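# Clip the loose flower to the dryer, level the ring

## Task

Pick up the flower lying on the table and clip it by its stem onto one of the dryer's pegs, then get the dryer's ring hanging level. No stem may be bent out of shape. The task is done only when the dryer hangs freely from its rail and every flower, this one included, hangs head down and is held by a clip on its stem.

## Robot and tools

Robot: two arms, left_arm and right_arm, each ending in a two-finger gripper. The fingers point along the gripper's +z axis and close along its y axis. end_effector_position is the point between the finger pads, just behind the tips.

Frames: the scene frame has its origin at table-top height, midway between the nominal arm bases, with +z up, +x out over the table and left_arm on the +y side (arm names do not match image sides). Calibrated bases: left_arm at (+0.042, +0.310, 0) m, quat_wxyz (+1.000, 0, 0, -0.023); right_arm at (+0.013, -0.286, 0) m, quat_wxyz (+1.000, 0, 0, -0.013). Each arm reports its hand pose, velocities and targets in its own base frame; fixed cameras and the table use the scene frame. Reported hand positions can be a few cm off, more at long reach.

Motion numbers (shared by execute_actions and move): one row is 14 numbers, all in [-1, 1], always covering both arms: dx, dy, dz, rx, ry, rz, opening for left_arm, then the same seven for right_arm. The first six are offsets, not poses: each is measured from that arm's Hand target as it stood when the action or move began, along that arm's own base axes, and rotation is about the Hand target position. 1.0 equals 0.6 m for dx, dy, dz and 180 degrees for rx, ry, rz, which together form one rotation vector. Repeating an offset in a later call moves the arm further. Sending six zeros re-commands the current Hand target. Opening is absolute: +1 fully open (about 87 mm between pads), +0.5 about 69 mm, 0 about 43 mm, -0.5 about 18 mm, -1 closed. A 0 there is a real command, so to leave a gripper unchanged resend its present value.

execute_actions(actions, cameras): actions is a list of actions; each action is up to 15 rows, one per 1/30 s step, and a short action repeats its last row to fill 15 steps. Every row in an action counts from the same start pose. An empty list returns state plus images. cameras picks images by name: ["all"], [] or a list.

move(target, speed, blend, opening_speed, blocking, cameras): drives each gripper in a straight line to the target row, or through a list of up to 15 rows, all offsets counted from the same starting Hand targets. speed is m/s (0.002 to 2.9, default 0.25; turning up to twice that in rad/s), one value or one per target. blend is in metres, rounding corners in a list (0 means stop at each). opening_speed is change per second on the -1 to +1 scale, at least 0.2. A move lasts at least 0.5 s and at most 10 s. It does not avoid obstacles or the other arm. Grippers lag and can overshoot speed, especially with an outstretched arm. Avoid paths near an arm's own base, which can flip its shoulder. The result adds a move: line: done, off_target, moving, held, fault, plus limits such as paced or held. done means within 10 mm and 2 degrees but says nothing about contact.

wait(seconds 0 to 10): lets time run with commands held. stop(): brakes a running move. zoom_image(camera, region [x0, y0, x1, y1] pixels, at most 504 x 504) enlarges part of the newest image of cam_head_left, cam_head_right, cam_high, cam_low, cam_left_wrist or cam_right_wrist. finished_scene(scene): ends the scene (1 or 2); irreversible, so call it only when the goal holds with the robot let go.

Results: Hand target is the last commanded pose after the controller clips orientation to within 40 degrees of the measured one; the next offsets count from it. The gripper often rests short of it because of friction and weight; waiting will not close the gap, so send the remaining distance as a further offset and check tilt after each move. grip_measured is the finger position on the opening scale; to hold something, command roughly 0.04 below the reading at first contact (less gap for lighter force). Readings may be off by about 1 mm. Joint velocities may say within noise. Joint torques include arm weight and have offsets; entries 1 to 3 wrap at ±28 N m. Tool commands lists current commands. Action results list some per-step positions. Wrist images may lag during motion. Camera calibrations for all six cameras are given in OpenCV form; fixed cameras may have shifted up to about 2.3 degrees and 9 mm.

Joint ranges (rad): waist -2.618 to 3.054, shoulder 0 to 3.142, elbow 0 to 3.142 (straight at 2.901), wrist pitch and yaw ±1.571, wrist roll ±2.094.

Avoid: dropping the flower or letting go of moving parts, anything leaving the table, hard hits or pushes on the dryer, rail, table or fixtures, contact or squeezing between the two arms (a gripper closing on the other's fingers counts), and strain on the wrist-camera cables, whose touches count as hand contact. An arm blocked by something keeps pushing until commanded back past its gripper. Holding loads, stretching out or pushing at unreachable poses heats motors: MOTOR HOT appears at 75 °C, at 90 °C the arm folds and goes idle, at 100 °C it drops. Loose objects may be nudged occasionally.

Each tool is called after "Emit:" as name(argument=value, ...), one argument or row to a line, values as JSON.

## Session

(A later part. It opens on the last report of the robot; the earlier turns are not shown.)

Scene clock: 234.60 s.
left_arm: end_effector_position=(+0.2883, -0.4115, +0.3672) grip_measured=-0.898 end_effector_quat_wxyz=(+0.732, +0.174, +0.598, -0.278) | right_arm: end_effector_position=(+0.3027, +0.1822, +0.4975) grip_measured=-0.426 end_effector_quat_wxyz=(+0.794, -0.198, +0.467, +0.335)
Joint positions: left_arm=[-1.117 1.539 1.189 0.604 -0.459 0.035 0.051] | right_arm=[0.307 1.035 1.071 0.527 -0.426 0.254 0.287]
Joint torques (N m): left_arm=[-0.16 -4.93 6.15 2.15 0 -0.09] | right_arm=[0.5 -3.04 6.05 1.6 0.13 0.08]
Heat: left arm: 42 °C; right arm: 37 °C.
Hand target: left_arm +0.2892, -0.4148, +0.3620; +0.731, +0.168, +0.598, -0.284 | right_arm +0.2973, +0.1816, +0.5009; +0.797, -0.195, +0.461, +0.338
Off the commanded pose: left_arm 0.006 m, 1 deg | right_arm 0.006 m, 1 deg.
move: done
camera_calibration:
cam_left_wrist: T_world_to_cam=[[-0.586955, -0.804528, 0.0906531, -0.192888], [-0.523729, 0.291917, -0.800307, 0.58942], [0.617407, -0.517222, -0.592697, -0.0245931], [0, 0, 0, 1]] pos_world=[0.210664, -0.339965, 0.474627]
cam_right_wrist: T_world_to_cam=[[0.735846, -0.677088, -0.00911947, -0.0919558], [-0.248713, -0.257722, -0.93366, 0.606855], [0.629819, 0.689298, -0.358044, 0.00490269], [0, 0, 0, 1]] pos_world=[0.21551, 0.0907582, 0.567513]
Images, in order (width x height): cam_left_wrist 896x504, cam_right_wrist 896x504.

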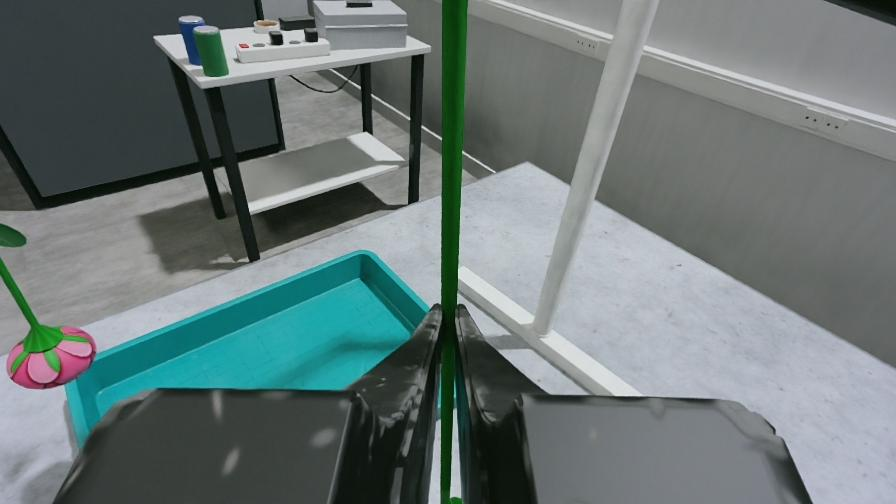

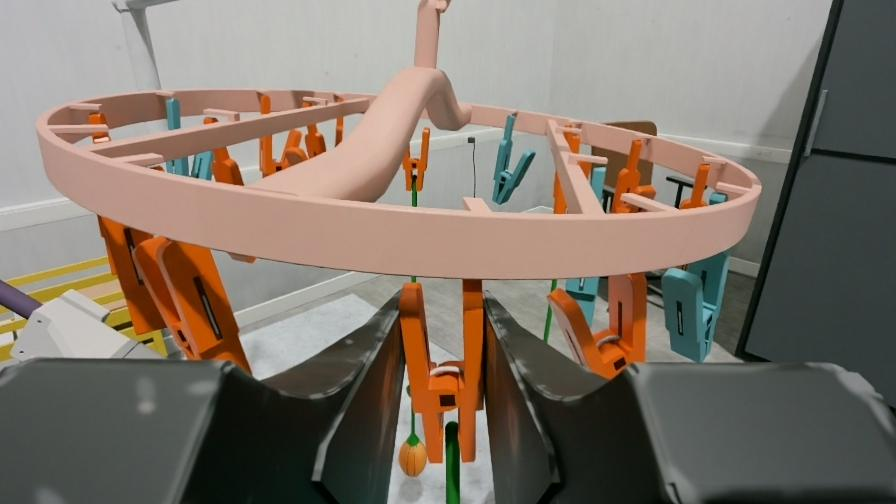

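Emit:
move(
  target=[
    [0, 0, 0, 0, 0, 0, -0.95, 0, 0, 0, 0, 0, 0, -0.1],
    [0, 0, 0, 0, 0, 0, -0.95, -0.09, -0.0935, 0.02, 0, 0, 0, -0.1],
  ],
  speed=0.07,
  opening_speed=0.35,
  cameras=["cam_right_wrist", "cam_left_wrist"],
)

Emit:
zoom_image(
  camera="cam_right_wrist",
  region=[350, 200, 570, 500],
)

Scene clock: 240.07 s.
left_arm: end_effector_position=(+0.2883, -0.4113, +0.3691) grip_measured=-0.898 end_effector_quat_wxyz=(+0.733, +0.172, +0.595, -0.280) | right_arm: end_effector_position=(+0.2442, +0.1263, +0.5130) grip_measured=-0.100 end_effector_quat_wxyz=(+0.796, -0.193, +0.463, +0.339)
Joint positions: left_arm=[-1.117 1.539 1.189 0.613 -0.459 0.035 0.051] | right_arm=[0.019 0.815 1.026 0.466 -0.655 0.462 0.45]
Joint torques (N m): left_arm=[-0.14 -4.93 6.13 2.06 0 -0.08] | right_arm=[-0.62 0.4 5.63 1.41 0.07 0.09]
Heat: left arm: 42 °C; right arm: 37 °C.
Hand target: left_arm +0.2892, -0.4148, +0.3620; +0.731, +0.168, +0.598, -0.284 | right_arm +0.2434, +0.1255, +0.5128; +0.797, -0.195, +0.461, +0.338
Off the commanded pose: left_arm 0.008 m, 1 deg | right_arm 0.001 m, 0 deg.
move: done
camera_calibration:
cam_left_wrist: T_world_to_cam=[[-0.587265, -0.803869, 0.0944172, -0.19399], [-0.520933, 0.286108, -0.804221, 0.589106], [0.619474, -0.521476, -0.586783, -0.0279199], [0, 0, 0, 1]] pos_world=[0.210257, -0.33905, 0.475704]
cam_right_wrist: T_world_to_cam=[[0.736632, -0.676112, -0.0156864, -0.0835577], [-0.244766, -0.244909, -0.938141, 0.592123], [0.630447, 0.694904, -0.345897, 0.0787843], [0, 0, 0, 1]] pos_world=[0.156813, 0.0337745, 0.581435]
Images, in order (width x height): cam_left_wrist 896x504, cam_right_wrist 896x504.

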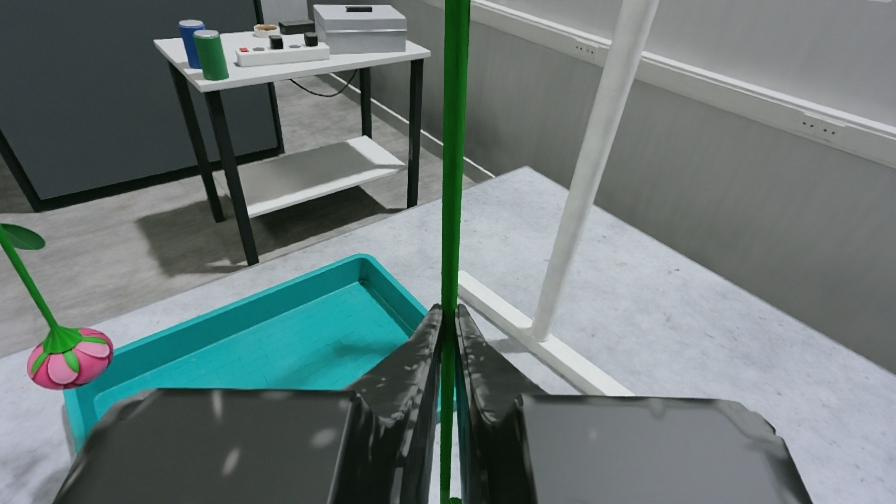

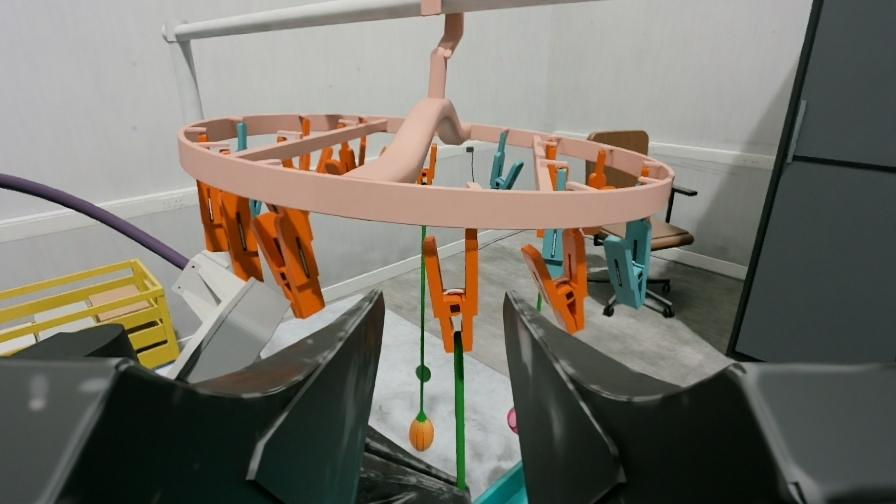

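Scaled by 1.680 from the camera's 896x504 image, which has a finer 1280x720 frame.

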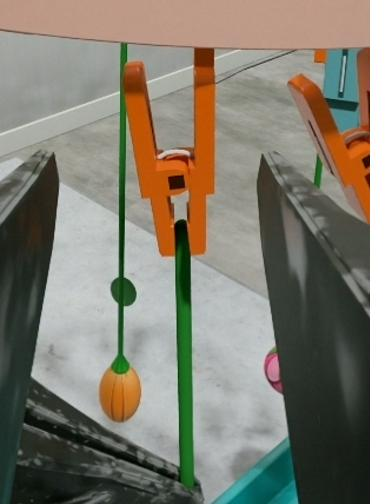

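Emit:
move(
  target=[
    [0, 0, 0, 0, 0, 0, -0.35, 0, 0, 0, 0, 0, 0, -0.1],
    [-0.13, 0.1017, -0.01, 0, 0, 0, -0.35, -0.04, -0.04, 0.0, 0, 0, 0, -0.1],
    [-0.165, 0.40, -0.03, 0, 0, 0.06, -0.35, -0.08, -0.08, 0.0, 0, 0, 0, -0.1],
  ],
  speed=[0.08, 0.08, 0.18],
  opening_speed=0.3,
  blend=[0, 0.03, 0],
  cameras=["cam_right_wrist", "cam_high", "cam_head_left", "cam_low"],
)

Emit:
zoom_image(
  camera="cam_right_wrist",
  region=[200, 0, 700, 500],
)

Emit:
zoom_image(
  camera="cam_head_left",
  region=[120, 60, 340, 220],
)

Emit:
zoom_image(
  camera="cam_low",
  region=[160, 60, 320, 220],
)

Scene clock: 247.87 s.
left_arm: end_effector_position=(+0.1876, -0.1783, +0.3494) grip_measured=-0.350 end_effector_quat_wxyz=(+0.753, +0.111, +0.607, -0.228) | right_arm: end_effector_position=(+0.1922, +0.0801, +0.5158) grip_measured=-0.100 end_effector_quat_wxyz=(+0.799, -0.195, +0.457, +0.339)
Joint positions: left_arm=[-1.261 0.5 0.596 0.239 -0.758 0.122 0.325] | right_arm=[-0.546 0.754 0.918 1.052 -1.001 1.154 0.45]
Joint torques (N m): left_arm=[0.55 1.05 5.57 1.62 -0.08 0.19] | right_arm=[-0.62 2.8 4.98 0.51 0.25 0.06]
Heat: left arm: 41 °C; right arm: 37 °C.
Hand target: left_arm +0.1902, -0.1748, +0.3440; +0.754, +0.111, +0.611, -0.214 | right_arm +0.1954, +0.0775, +0.5129; +0.797, -0.195, +0.461, +0.338
Off the commanded pose: left_arm 0.007 m, 2 deg | right_arm 0.005 m, 1 deg.
move: done
camera_calibration:
cam_right_wrist: T_world_to_cam=[[0.739198, -0.673452, -0.00695128, -0.0816906], [-0.231061, -0.243896, -0.941874, 0.569905], [0.632612, 0.697837, -0.335896, 0.138861], [0, 0, 0, 1]] pos_world=[0.104223, -0.0129194, 0.582853]
Images, in order (width x height): cam_head_left 504x504, cam_high 504x504, cam_low 504x504, cam_right_wrist 896x504.

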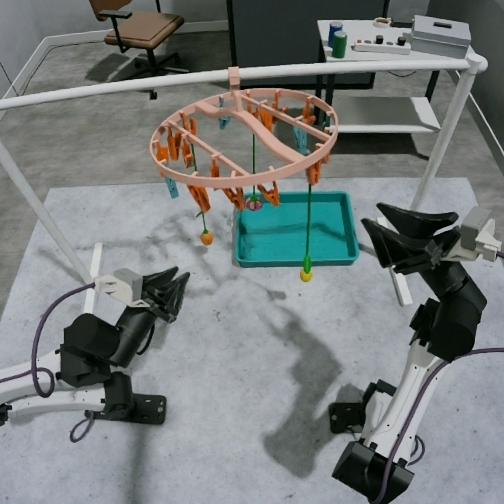

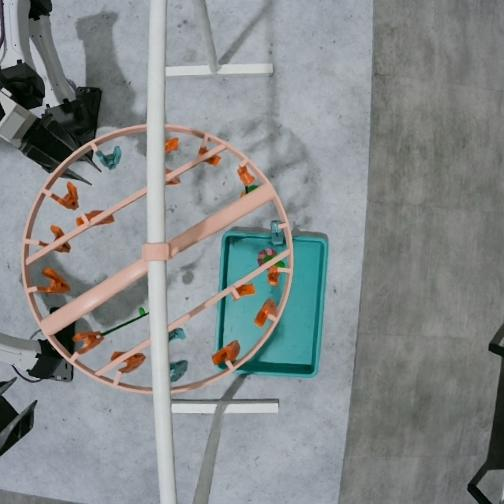

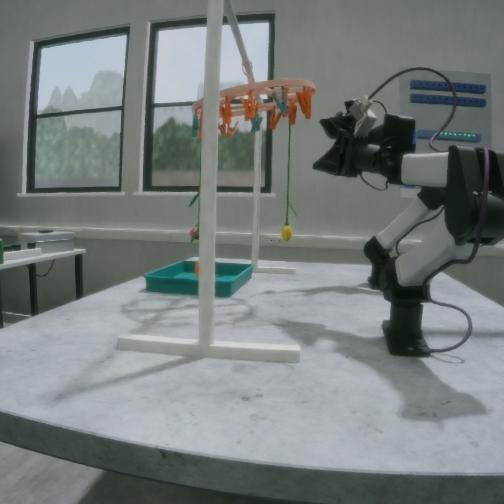

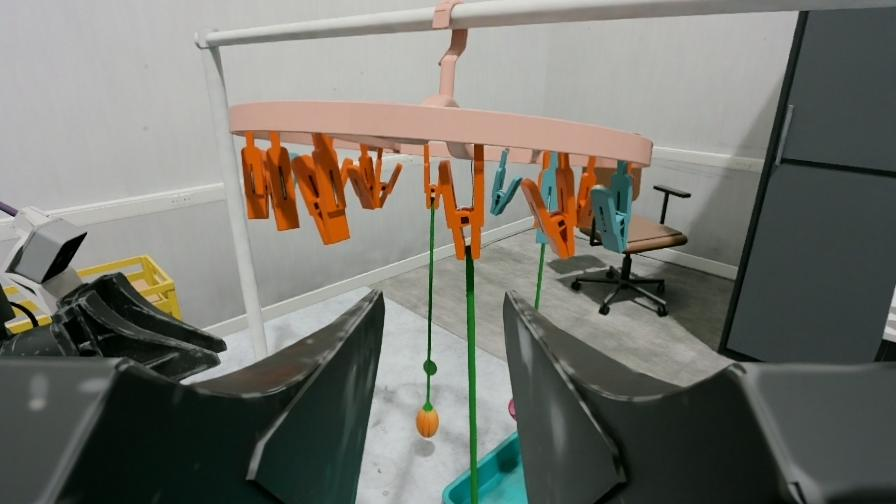

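Scaled by 1.008 from the camera's 896x504 image, which has a finer 1280x720 frame.

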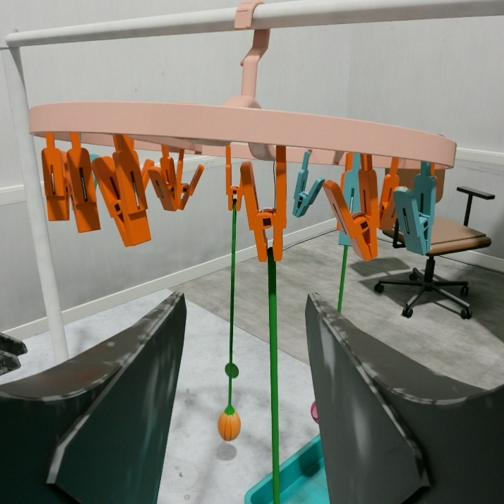

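Scaled by 2.291 from the camera's 504x504 image, which has a finer 720x720 frame.

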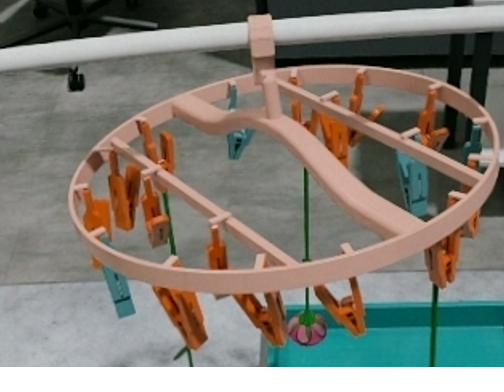

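Scaled by 3.150 from the camera's 504x504 image, which has a finer 720x720 frame.

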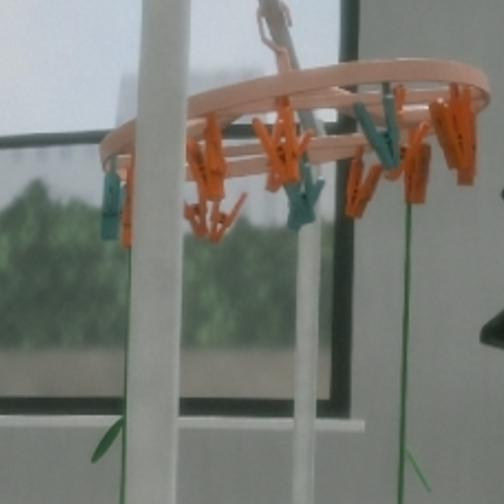

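Emit:
wait(
  seconds=1.0,
  cameras=["cam_right_wrist", "cam_low", "cam_high"],
)

Emit:
zoom_image(
  camera="cam_right_wrist",
  region=[200, 80, 440, 320],
)

Emit:
zoom_image(
  camera="cam_right_wrist",
  region=[430, 80, 670, 320],
)

Emit:
zoom_image(
  camera="cam_low",
  region=[170, 60, 330, 140],
)

Emit:
zoom_image(
  camera="cam_high",
  region=[10, 110, 310, 410],
)

Scene clock: 254.93 s.
left_arm: end_effector_position=(+0.1876, -0.1783, +0.3494) grip_measured=-0.350 end_effector_quat_wxyz=(+0.753, +0.111, +0.607, -0.228) | right_arm: end_effector_position=(+0.1921, +0.0801, +0.5158) grip_measured=-0.100 end_effector_quat_wxyz=(+0.799, -0.195, +0.457, +0.339)
Joint positions: left_arm=[-1.261 0.5 0.596 0.239 -0.758 0.122 0.325] | right_arm=[-0.546 0.754 0.918 1.053 -1.001 1.155 0.45]
Joint torques (N m): left_arm=[0.55 1.05 5.57 1.63 -0.08 0.19] | right_arm=[-0.61 2.77 5.03 0.52 0.26 0.09]
Heat: left arm: 40 °C; right arm: 36 °C.
Hand target: left_arm +0.1902, -0.1748, +0.3440; +0.754, +0.111, +0.611, -0.214 | right_arm +0.1954, +0.0775, +0.5129; +0.797, -0.195, +0.461, +0.338
Tool commands: left_gripper/opening=-0.35 right_gripper/opening=-0.1
Off the commanded pose: left_arm 0.007 m, 2 deg | right_arm 0.005 m, 1 deg.
wait: 1.00 s; at rest from the start
camera_calibration:
cam_right_wrist: T_world_to_cam=[[0.739305, -0.673335, -0.00693024, -0.0816449], [-0.230948, -0.24388, -0.941905, 0.569936], [0.632528, 0.697955, -0.335807, 0.138749], [0, 0, 0, 1]] pos_world=[0.104223, -0.0128192, 0.582853]
Images, in order (width x height): cam_high 504x504, cam_low 504x504, cam_right_wrist 896x504.

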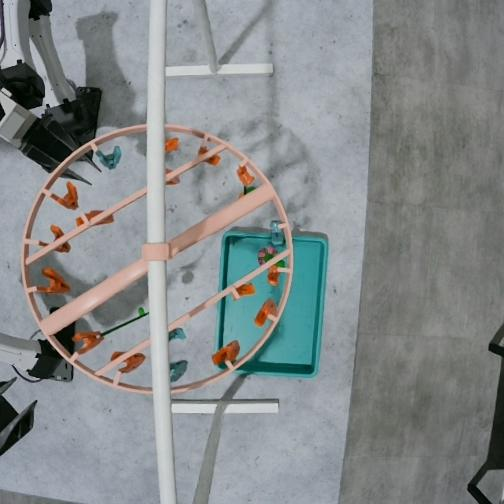

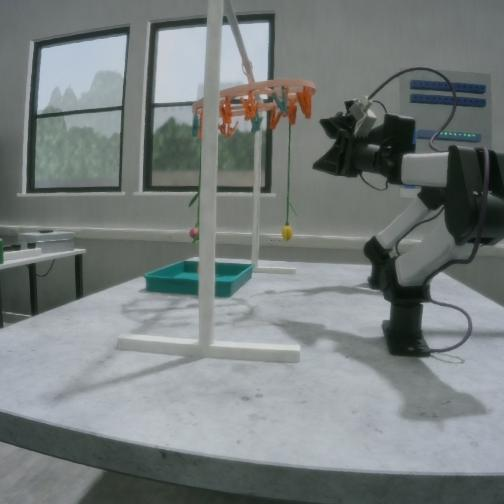

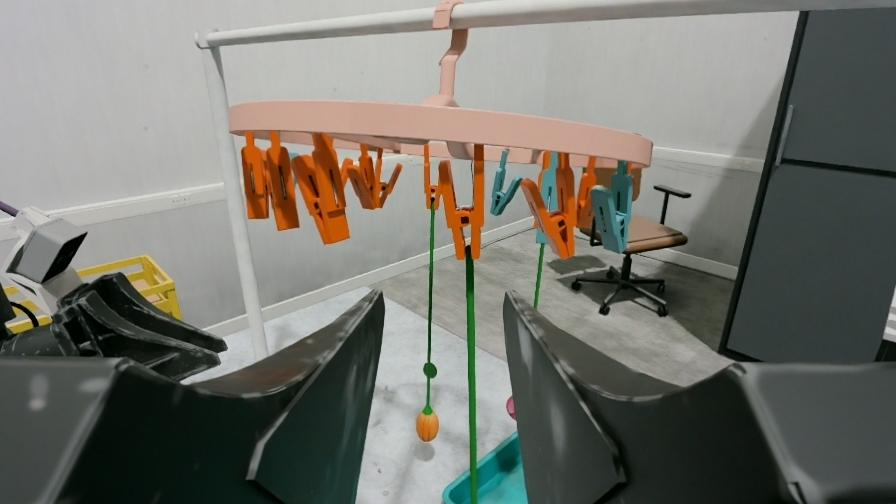

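Scaled by 2.100 from the camera's 896x504 image, which has a finer 1280x720 frame.

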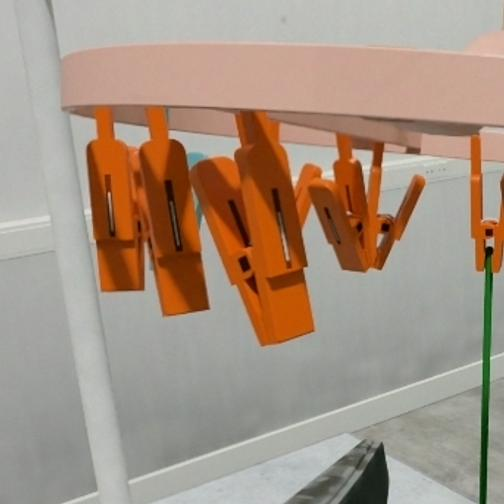

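Scaled by 2.100 from the camera's 896x504 image, which has a finer 1280x720 frame.

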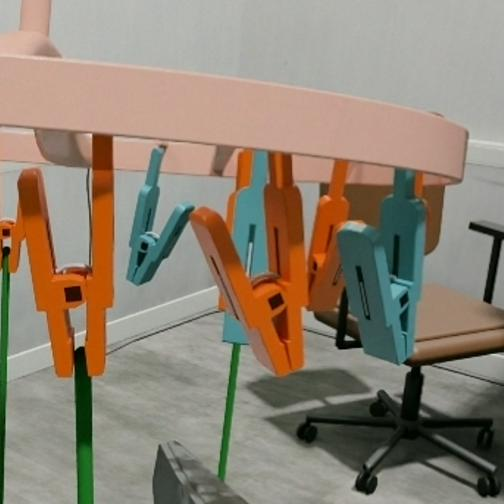

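Scaled by 3.150 from the camera's 504x504 image, which has a finer 720x720 frame.

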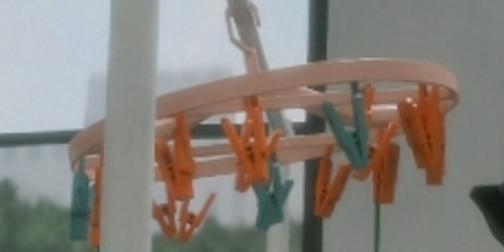

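Scaled by 1.680 from the camera's 504x504 image, which has a finer 720x720 frame.

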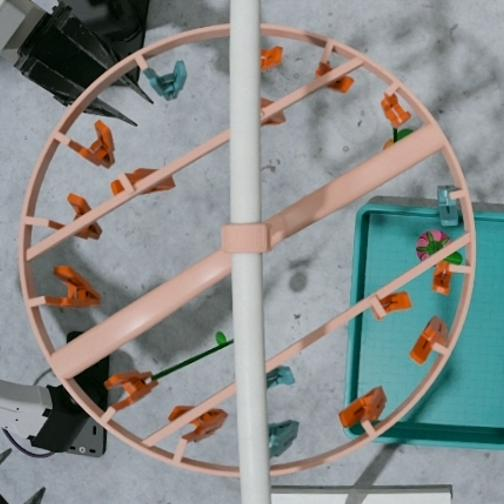

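Emit:
move(
  target=[0.044, -0.3513, 0.1133, -0.0084, -0.0979, 0.0566, -0.1, 0.1128, 0.1223, -0.005, 0.015, 0.0155, 0.0125, -0.05],
  speed=0.15,
  cameras=["cam_right_wrist", "cam_left_wrist"],
)

Emit:
zoom_image(
  camera="cam_right_wrist",
  region=[340, 80, 600, 380],
)

Scene clock: 290.57 s.
left_arm: end_effector_position=(+0.2200, -0.3837, +0.3970) grip_measured=-0.100 end_effector_quat_wxyz=(+0.848, +0.095, +0.507, -0.120) | right_arm: end_effector_position=(+0.2651, +0.1512, +0.4990) grip_measured=-0.050 end_effector_quat_wxyz=(+0.774, -0.176, +0.479, +0.374)
Joint positions: left_arm=[-1.408 1.669 1.106 1.411 -0.896 0.768 0.45] | right_arm=[0.157 0.885 1.017 0.467 -0.555 0.445 0.475]
Joint torques (N m): left_arm=[-0.73 -5.37 9.17 1.42 0.45 0.19] | right_arm=[0.72 0.13 8.92 1.48 0.23 -0.13]
Heat: left arm: 38 °C; right arm: 34 °C.
Hand target: left_arm +0.2165, -0.3856, +0.4119; +0.856, +0.078, +0.493, -0.135 | right_arm +0.2631, +0.1510, +0.5097; +0.783, -0.177, +0.468, +0.369
Off the commanded pose: left_arm 0.016 m, 3 deg | right_arm 0.011 m, 2 deg.
move: off_target (left_arm, right_arm)
camera_calibration:
cam_left_wrist: T_world_to_cam=[[-0.271796, -0.962191, -0.017749, -0.300112], [-0.346792, 0.115131, -0.930849, 0.514405], [0.897698, -0.246846, -0.364973, 0.00128978], [0, 0, 0, 1]] pos_world=[0.0956648, -0.347671, 0.473978]
cam_right_wrist: T_world_to_cam=[[0.765059, -0.636617, -0.0969718, -0.0553144], [-0.300229, -0.219401, -0.928292, 0.596205], [0.569691, 0.739312, -0.358986, 0.059411], [0, 0, 0, 1]] pos_world=[0.187471, 0.0516709, 0.569416]
Images, in order (width x height): cam_left_wrist 896x504, cam_right_wrist 896x504.

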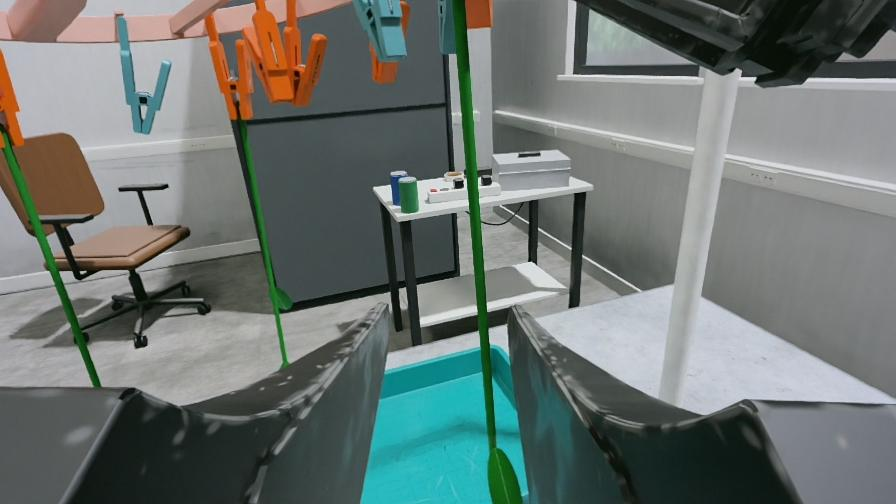

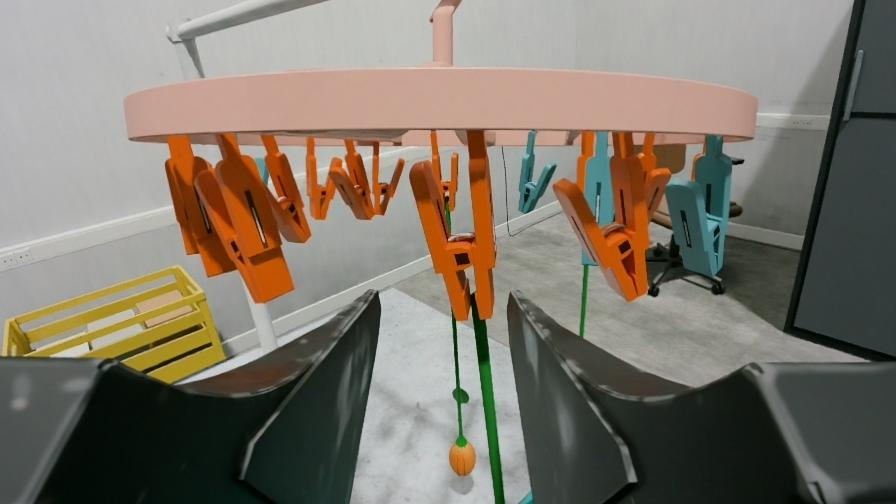

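Scaled by 1.680 from the camera's 896x504 image, which has a finer 1280x720 frame.

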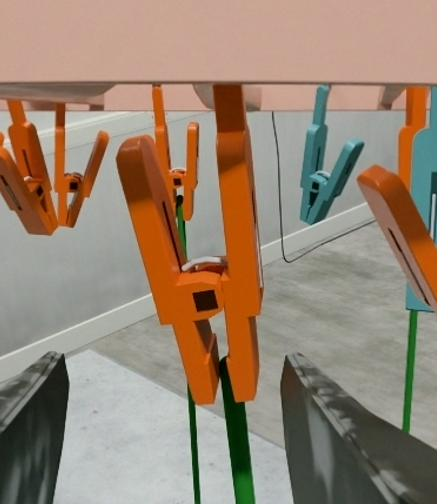

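Emit:
move(
  target=[
    [0.058, -0.0248, 0.0333, 0, 0, 0, -0.1, 0.0255, 0.0252, 0.0217, 0, 0, 0, -0.05],
    [0.116, -0.0495, 0.0667, 0, 0, 0, -0.1, 0.0505, 0.051, 0.0425, 0, 0, 0, -0.05],
    [0.116, -0.0495, 0.0667, 0, 0, 0, -0.95, 0.0505, 0.051, 0.0425, 0, 0, 0, -0.25],
  ],
  speed=0.08,
  blend=[0.01, 0, 0],
  opening_speed=0.6,
  cameras=["cam_right_wrist", "cam_left_wrist"],
)

Emit:
zoom_image(
  camera="cam_right_wrist",
  region=[350, 220, 570, 500],
)

Scene clock: 298.80 s.
left_arm: end_effector_position=(+0.2842, -0.4115, +0.4419) grip_measured=-0.893 end_effector_quat_wxyz=(+0.853, +0.084, +0.501, -0.123) | right_arm: end_effector_position=(+0.2947, +0.1814, +0.5255) grip_measured=-0.250 end_effector_quat_wxyz=(+0.775, -0.177, +0.478, +0.373)
Joint positions: left_arm=[-1.252 1.777 1.42 1.113 -0.786 0.612 0.054] | right_arm=[0.295 1.05 1.198 0.413 -0.44 0.356 0.375]
Joint torques (N m): left_arm=[0.51 -6.57 9.7 1.11 0.43 -0.1] | right_arm=[0.73 -0.96 8.95 1.57 0.19 -0.14]
Heat: left arm: 39 °C; right arm: 35 °C.
Hand target: left_arm +0.2861, -0.4154, +0.4520; +0.856, +0.078, +0.493, -0.135 | right_arm +0.2933, +0.1815, +0.5354; +0.783, -0.177, +0.468, +0.369
Off the commanded pose: left_arm 0.011 m, 2 deg | right_arm 0.010 m, 1 deg.
move: off_target (left_arm); target 3's new opening was sent with left_arm's hand 0.011 m and 2 deg from that target
camera_calibration:
cam_left_wrist: T_world_to_cam=[[-0.266606, -0.963805, 0.000964629, -0.318978], [-0.336218, 0.0920658, -0.937273, 0.572032], [0.90326, -0.250207, -0.348594, -0.0569599], [0, 0, 0, 1]] pos_world=[0.158736, -0.374349, 0.516602]
cam_right_wrist: T_world_to_cam=[[0.764581, -0.637864, -0.0924465, -0.0581802], [-0.296137, -0.220267, -0.9294, 0.635782], [0.572468, 0.737978, -0.357307, 0.0282705], [0, 0, 0, 1]] pos_world=[0.216578, 0.082068, 0.595619]
Images, in order (width x height): cam_left_wrist 896x504, cam_right_wrist 896x504.

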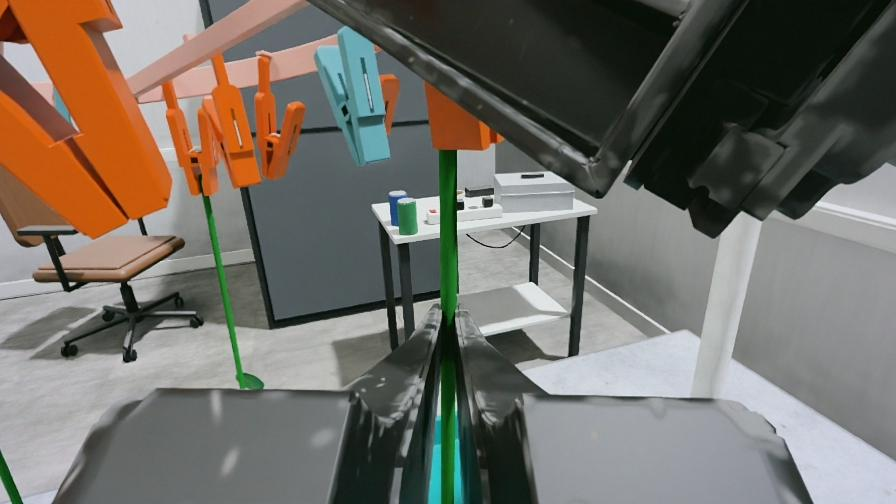

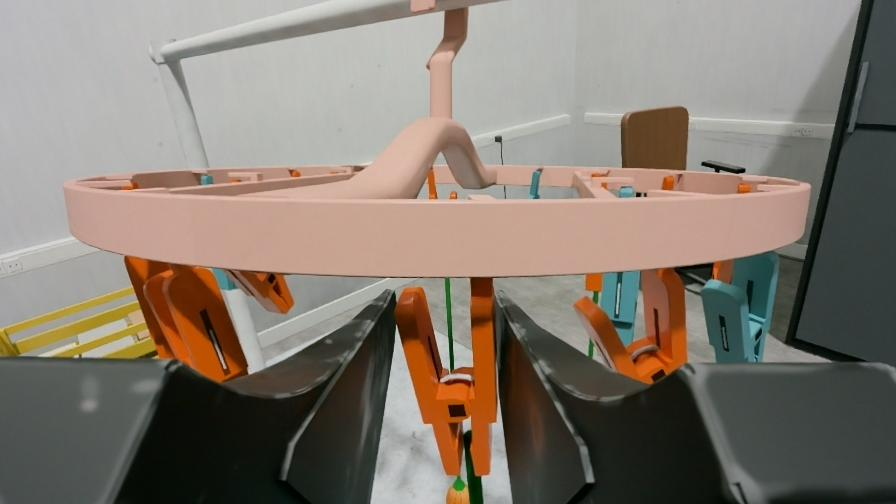

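Scaled by 1.800 from the camera's 896x504 image, which has a finer 1280x720 frame.

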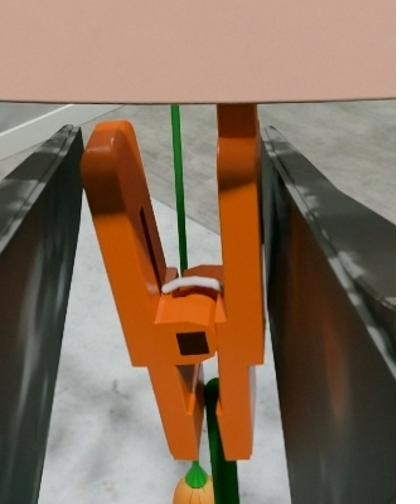

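Emit:
move(
  target=[
    [0, 0, 0, 0, 0, 0, -0.95, 0, 0, 0.0, 0, 0, 0, -0.46],
    [0, 0, -0.07, 0, 0, 0, -0.95, 0, 0, 0.0, 0, 0, 0, -0.46],
  ],
  speed=0.06,
  opening_speed=0.4,
  cameras=["cam_right_wrist", "cam_left_wrist"],
)

Scene clock: 303.07 s.
left_arm: end_effector_position=(+0.2847, -0.4130, +0.4128) grip_measured=-0.893 end_effector_quat_wxyz=(+0.854, +0.080, +0.499, -0.126) | right_arm: end_effector_position=(+0.2961, +0.1802, +0.5254) grip_measured=-0.428 end_effector_quat_wxyz=(+0.777, -0.174, +0.479, +0.369)
Joint positions: left_arm=[-1.252 1.807 1.334 1.24 -0.786 0.611 0.054] | right_arm=[0.295 1.05 1.198 0.41 -0.431 0.351 0.286]
Joint torques (N m): left_arm=[0.54 -6.84 5.67 1.42 0.43 -0.09] | right_arm=[0.77 -0.9 8.98 1.59 0.1 -0.07]
Heat: left arm: 39 °C; right arm: 35 °C.
Hand target: left_arm +0.2861, -0.4153, +0.4100; +0.856, +0.078, +0.493, -0.135 | right_arm +0.2933, +0.1815, +0.5355; +0.783, -0.177, +0.468, +0.369
Off the commanded pose: left_arm 0.004 m, 1 deg | right_arm 0.010 m, 1 deg.
move: done
camera_calibration:
cam_left_wrist: T_world_to_cam=[[-0.267373, -0.963532, 0.0108856, -0.32413], [-0.333505, 0.0819347, -0.939181, 0.54084], [0.904039, -0.254742, -0.34325, -0.0722581], [0, 0, 0, 1]] pos_world=[0.159033, -0.37503, 0.486672]
cam_right_wrist: T_world_to_cam=[[0.757967, -0.645623, -0.0930442, -0.0564161], [-0.298544, -0.216536, -0.929507, 0.635889], [0.579964, 0.732313, -0.356874, 0.0269158], [0, 0, 0, 1]] pos_world=[0.216992, 0.0815586, 0.595419]
Images, in order (width x height): cam_left_wrist 896x504, cam_right_wrist 896x504.

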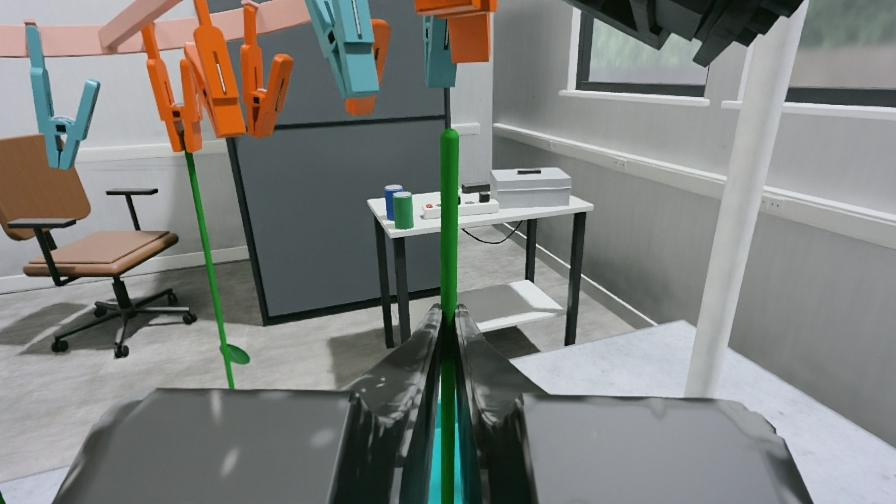

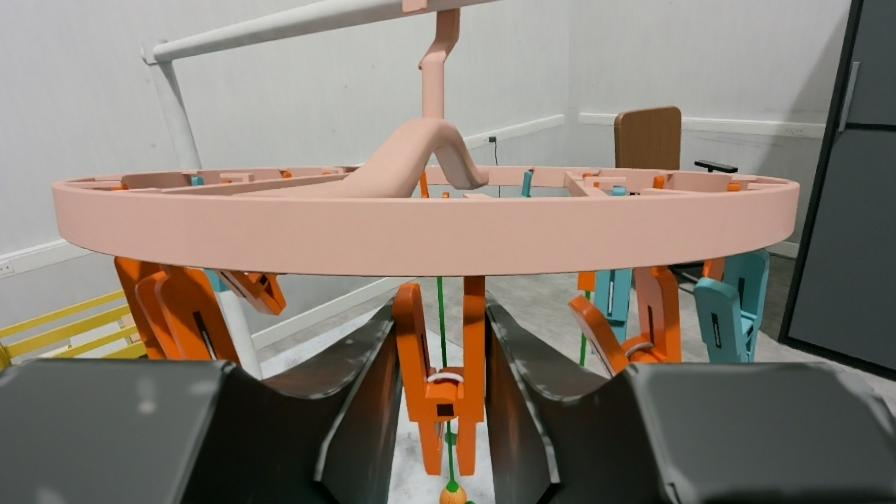

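Emit:
move(
  target=[
    [-0.1185, 0.0672, -0.0667, 0, 0, 0, -0.95, 0, 0, 0, 0, 0, 0, -0.46],
    [-0.1435, 0.3255, -0.1, 0, 0, 0, -0.95, -0.0337, 0.0458, 0.0067, 0, 0, -0.05, -0.46],
    [-0.1685, 0.5588, -0.1167, 0, 0, 0, -0.95, -0.057, 0.0978, 0.0133, 0, 0, -0.1, -0.46],
    [-0.1685, 0.5588, -0.1167, 0, 0, 0, -0.95, -0.069, 0.1535, 0.02, 0, 0, -0.15, -0.46],
    [-0.1685, 0.5588, -0.1167, 0, 0, 0, -0.95, -0.0693, 0.2102, 0.0267, 0, 0, -0.2, -0.46],
  ],
  speed=[0.12, 0.14, 0.12, 0.09, 0.09],
  blend=[0.02, 0.02, 0.02, 0.02, 0],
  cameras=["cam_right_wrist", "cam_high"],
)

Scene clock: 316.03 s.
left_arm: end_effector_position=(+0.1908, -0.0851, +0.3227) grip_measured=-0.893 end_effector_quat_wxyz=(+0.848, +0.089, +0.508, -0.120) | right_arm: end_effector_position=(+0.2481, +0.3150, +0.5448) grip_measured=-0.449 end_effector_quat_wxyz=(+0.859, -0.047, +0.498, +0.111)
Joint positions: left_arm=[-0.928 0.018 0.269 0.323 -0.534 0.352 0.054] | right_arm=[1.289 1.473 1.475 0.87 0.861 -0.699 0.275]
Joint torques (N m): left_arm=[0.75 2.24 9.17 1.46 0.32 -0.1] | right_arm=[-0.54 -4.16 9.05 1.16 -0.08 -0.06]
Heat: left arm: 39 °C; right arm: 35 °C.
Hand target: left_arm +0.1850, -0.0800, +0.3401; +0.856, +0.078, +0.493, -0.135 | right_arm +0.2517, +0.3076, +0.5514; +0.859, -0.024, +0.500, +0.109
Off the commanded pose: left_arm 0.019 m, 3 deg | right_arm 0.011 m, 3 deg.
move: off_target (left_arm, right_arm)
camera_calibration:
cam_right_wrist: T_world_to_cam=[[0.264579, -0.963546, -0.0397047, 0.262358], [-0.340428, -0.0547981, -0.938672, 0.633307], [0.902279, 0.26187, -0.342516, 0.0232342], [0, 0, 0, 1]] pos_world=[0.125217, 0.281413, 0.612842]
Images, in order (width x height): cam_high 504x504, cam_right_wrist 896x504.

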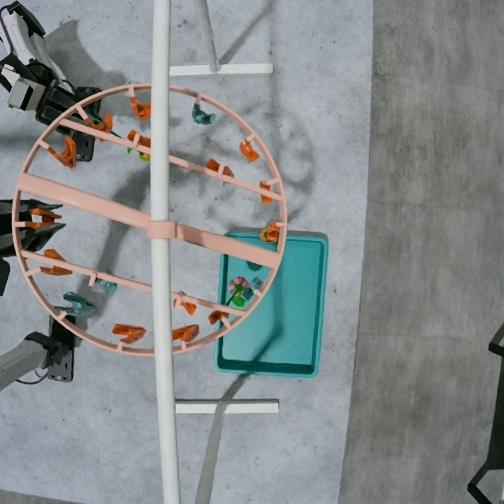

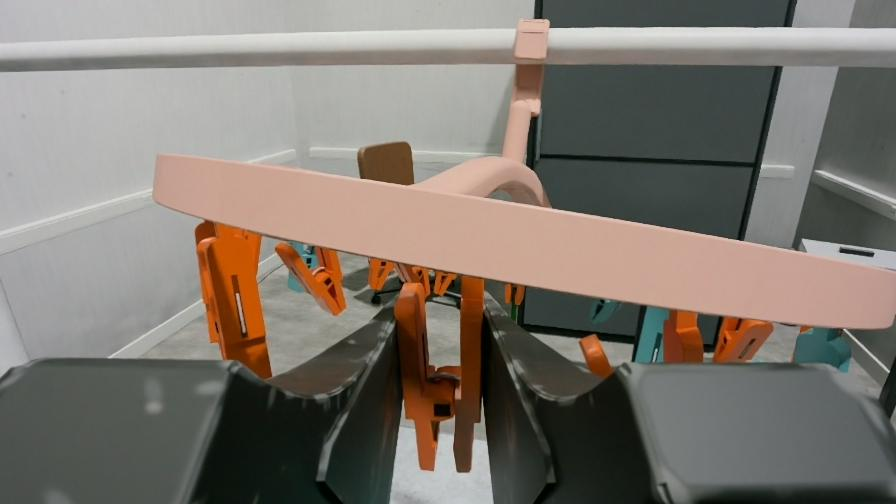

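Emit:
move(
  target=[
    [0, 0, 0, 0, 0, 0, -0.95, 0, 0, 0, 0, 0, 0, 0.0],
    [0, 0, 0, 0, 0, 0, -0.95, -0.1127, -0.0255, -0.0333, 0, 0, 0.02, 0.0],
    [0, 0, 0, 0, 0, 0, -0.95, -0.1278, -0.1793, -0.0857, 0.0185, 0.0097, 0.1117, 0.05],
    [0, 0, 0, 0, 0, 0, -0.95, -0.0045, -0.2743, -0.0723, 0.037, 0.0193, 0.2234, 0.05],
  ],
  speed=[0.15, 0.15, 0.18, 0.18],
  blend=[0, 0.03, 0.04, 0],
  opening_speed=0.5,
  cameras=["cam_right_wrist", "cam_high"],
)

Emit:
zoom_image(
  camera="cam_right_wrist",
  region=[300, 80, 600, 380],
)

Scene clock: 327.40 s.
left_arm: end_effector_position=(+0.1908, -0.0851, +0.3227) grip_measured=-0.893 end_effector_quat_wxyz=(+0.848, +0.089, +0.508, -0.120) | right_arm: end_effector_position=(+0.2503, +0.1439, +0.5023) grip_measured=+0.050 end_effector_quat_wxyz=(+0.749, -0.137, +0.488, +0.427)
Joint positions: left_arm=[-0.928 0.018 0.269 0.323 -0.534 0.352 0.054] | right_arm=[0.1 0.843 1.002 0.467 -0.591 0.627 0.525]
Joint torques (N m): left_arm=[0.75 2.24 9.17 1.46 0.32 -0.1] | right_arm=[-0.47 0.77 7.32 1.61 0.05 0.05]
Heat: left arm: 40 °C; right arm: 35 °C.
Hand target: left_arm +0.1850, -0.0800, +0.3401; +0.856, +0.078, +0.493, -0.135 | right_arm +0.2490, +0.1431, +0.5081; +0.754, -0.142, +0.479, +0.427
Off the commanded pose: left_arm 0.019 m, 3 deg | right_arm 0.006 m, 1 deg.
move: off_target (left_arm); blend cut to 0 m at target 3
camera_calibration:
cam_right_wrist: T_world_to_cam=[[0.788204, -0.574735, -0.220034, -0.00115906], [-0.367036, -0.152026, -0.9177, 0.594854], [0.493983, 0.804094, -0.330776, 0.0699458], [0, 0, 0, 1]] pos_world=[0.184695, 0.033524, 0.568779]
Images, in order (width x height): cam_high 504x504, cam_right_wrist 896x504.

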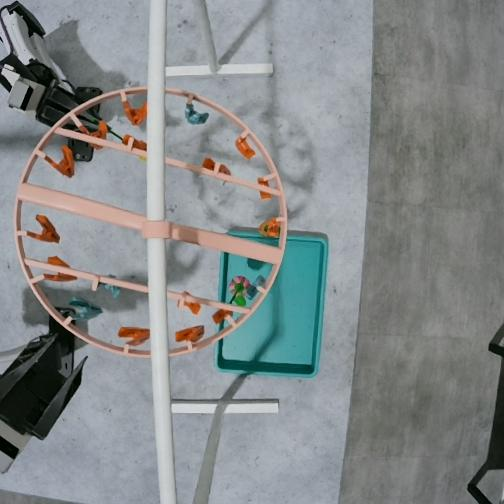

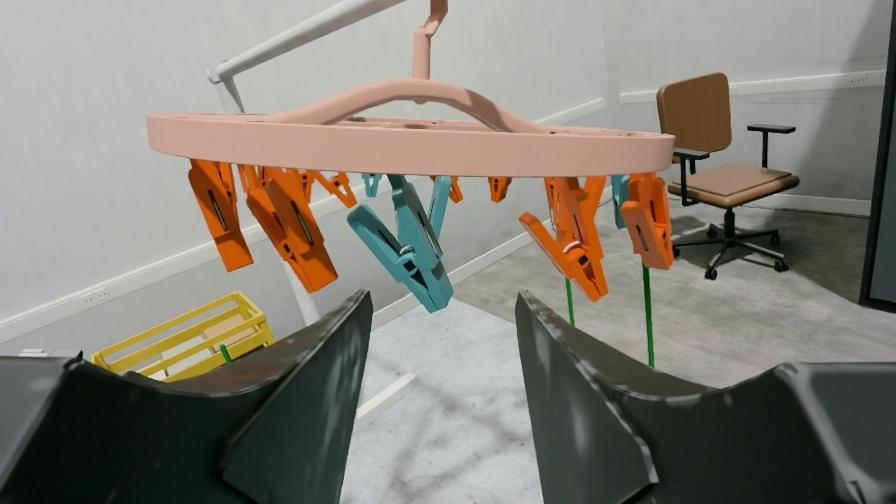

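Scaled by 1.680 from the camera's 896x504 image, which has a finer 1280x720 frame.

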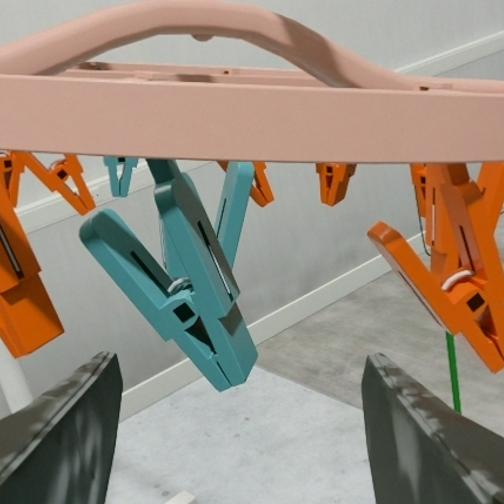

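Emit:
move(
  target=[0, 0, 0, 0, 0, 0, -0.95, -0.025, 0.0323, 0.0, -0.0667, -0.0689, -0.0556, 0.05],
  speed=0.15,
  cameras=["cam_right_wrist"],
)

Emit:
zoom_image(
  camera="cam_right_wrist",
  region=[300, 80, 600, 380],
)

Scene clock: 336.03 s.
left_arm: end_effector_position=(+0.1908, -0.0851, +0.3227) grip_measured=-0.893 end_effector_quat_wxyz=(+0.848, +0.089, +0.508, -0.120) | right_arm: end_effector_position=(+0.2389, +0.1644, +0.4972) grip_measured=+0.050 end_effector_quat_wxyz=(+0.808, -0.224, +0.460, +0.294)
Joint positions: left_arm=[-0.928 0.018 0.269 0.323 -0.534 0.352 0.054] | right_arm=[0.353 0.783 1.002 0.323 -0.391 0.121 0.525]
Joint torques (N m): left_arm=[0.75 2.24 9.17 1.46 0.32 -0.1] | right_arm=[0.7 0.21 8.28 1.58 0.17 -0.1]
Heat: left arm: 40 °C; right arm: 36 °C.
Hand target: left_arm +0.1850, -0.0800, +0.3401; +0.856, +0.078, +0.493, -0.135 | right_arm +0.2340, +0.1624, +0.5081; +0.816, -0.223, +0.448, +0.289
Off the commanded pose: left_arm 0.019 m, 3 deg | right_arm 0.012 m, 2 deg.
move: off_target (left_arm, right_arm)
camera_calibration:
cam_right_wrist: T_world_to_cam=[[0.700395, -0.709061, 0.0817335, -0.088581], [-0.207596, -0.311931, -0.927148, 0.582043], [0.682899, 0.632402, -0.365673, 0.0577528], [0, 0, 0, 1]] pos_world=[0.143432, 0.0822253, 0.567999]
Images, in order (width x height): cam_right_wrist 896x504.

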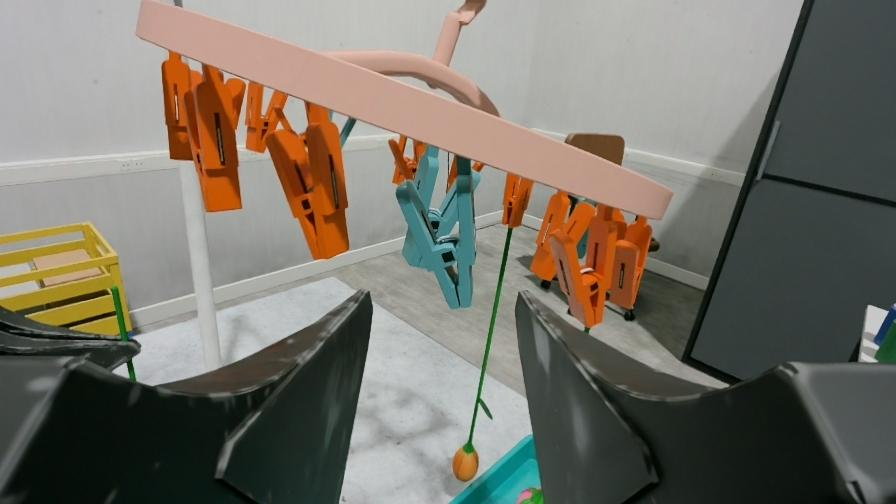

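Scaled by 1.680 from the camera's 896x504 image, which has a finer 1280x720 frame.

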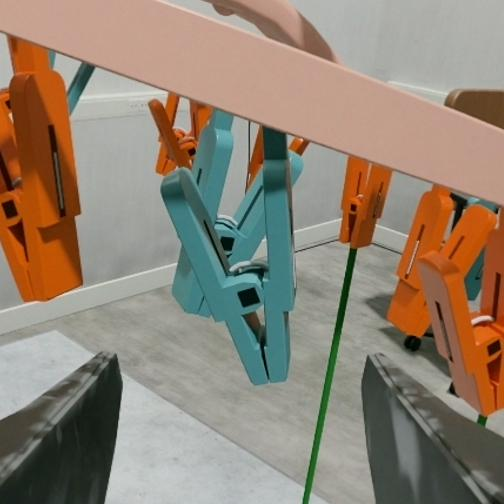

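Emit:
move(
  target=[
    [0, 0, 0, 0, 0, 0, -0.95, 0.0427, 0.055, 0.0323, 0, 0, 0, 0.05],
    [0, 0, 0, 0, 0, 0, -0.95, 0.0427, 0.055, 0.0323, 0, 0, 0, -0.3],
    [0, 0, 0, 0, 0, 0, -0.95, 0.016, 0.1112, 0.0323, 0, 0, -0.05, -0.3],
    [0, 0, 0, 0, 0, 0, -0.95, 0.0018, 0.1717, 0.0323, 0, 0, -0.1, -0.3],
    [0, 0, 0, 0, 0, 0, -0.95, 0.0018, 0.1717, 0.0323, 0, 0, -0.1, 0.05],
    [0, 0, 0, 0, 0, 0, -0.95, -0.0873, 0.1242, -0.001, 0, 0, -0.1, 0.05],
  ],
  speed=[0.1, 0.1, 0.09, 0.09, 0.12, 0.12],
  blend=[0, 0, 0.02, 0, 0, 0],
  opening_speed=0.7,
  cameras=["cam_right_wrist", "cam_high"],
)

Scene clock: 348.50 s.
left_arm: end_effector_position=(+0.1908, -0.0851, +0.3227) grip_measured=-0.893 end_effector_quat_wxyz=(+0.848, +0.089, +0.508, -0.120) | right_arm: end_effector_position=(+0.1834, +0.2394, +0.5056) grip_measured=+0.050 end_effector_quat_wxyz=(+0.850, -0.157, +0.478, +0.154)
Joint positions: left_arm=[-0.928 0.018 0.269 0.323 -0.534 0.352 0.054] | right_arm=[1.396 0.962 1.024 0.676 0.75 -0.694 0.525]
Joint torques (N m): left_arm=[0.76 2.24 9.17 1.46 0.32 -0.1] | right_arm=[0.69 -1.05 6.02 1.41 -0.18 -0.03]
Heat: left arm: 41 °C; right arm: 36 °C.
Hand target: left_arm +0.1850, -0.0800, +0.3401; +0.856, +0.078, +0.493, -0.135 | right_arm +0.1817, +0.2369, +0.5074; +0.852, -0.150, +0.477, +0.158
Off the commanded pose: left_arm 0.019 m, 3 deg | right_arm 0.004 m, 1 deg.
move: off_target (left_arm); target 2's new opening was sent with right_arm's hand 0.013 m and 2 deg from that target; target 5's new opening was sent with right_arm's hand 0.014 m and 2 deg from that target
camera_calibration:
cam_right_wrist: T_world_to_cam=[[0.437309, -0.892423, 0.111092, 0.0801443], [-0.268326, -0.247383, -0.931022, 0.599268], [0.858348, 0.377336, -0.347643, 0.0710603], [0, 0, 0, 1]] pos_world=[0.0647567, 0.192958, 0.573732]
Images, in order (width x height): cam_high 504x504, cam_right_wrist 896x504.

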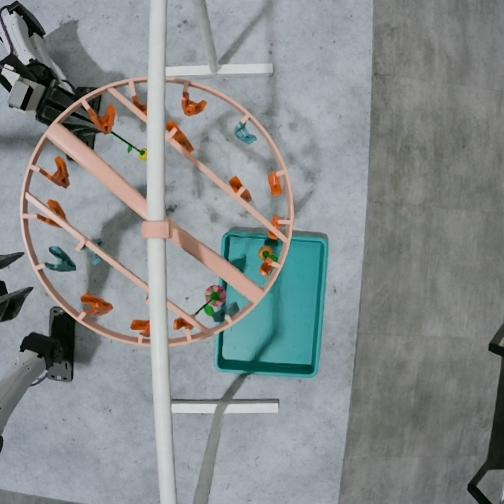

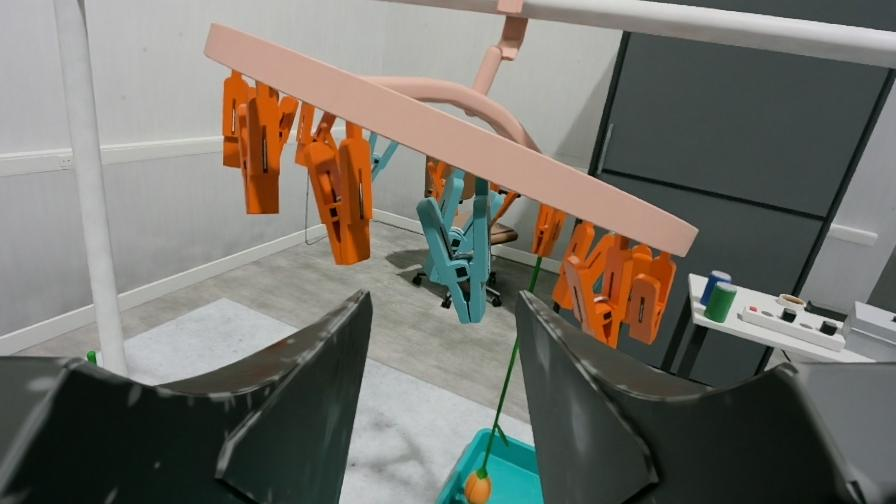

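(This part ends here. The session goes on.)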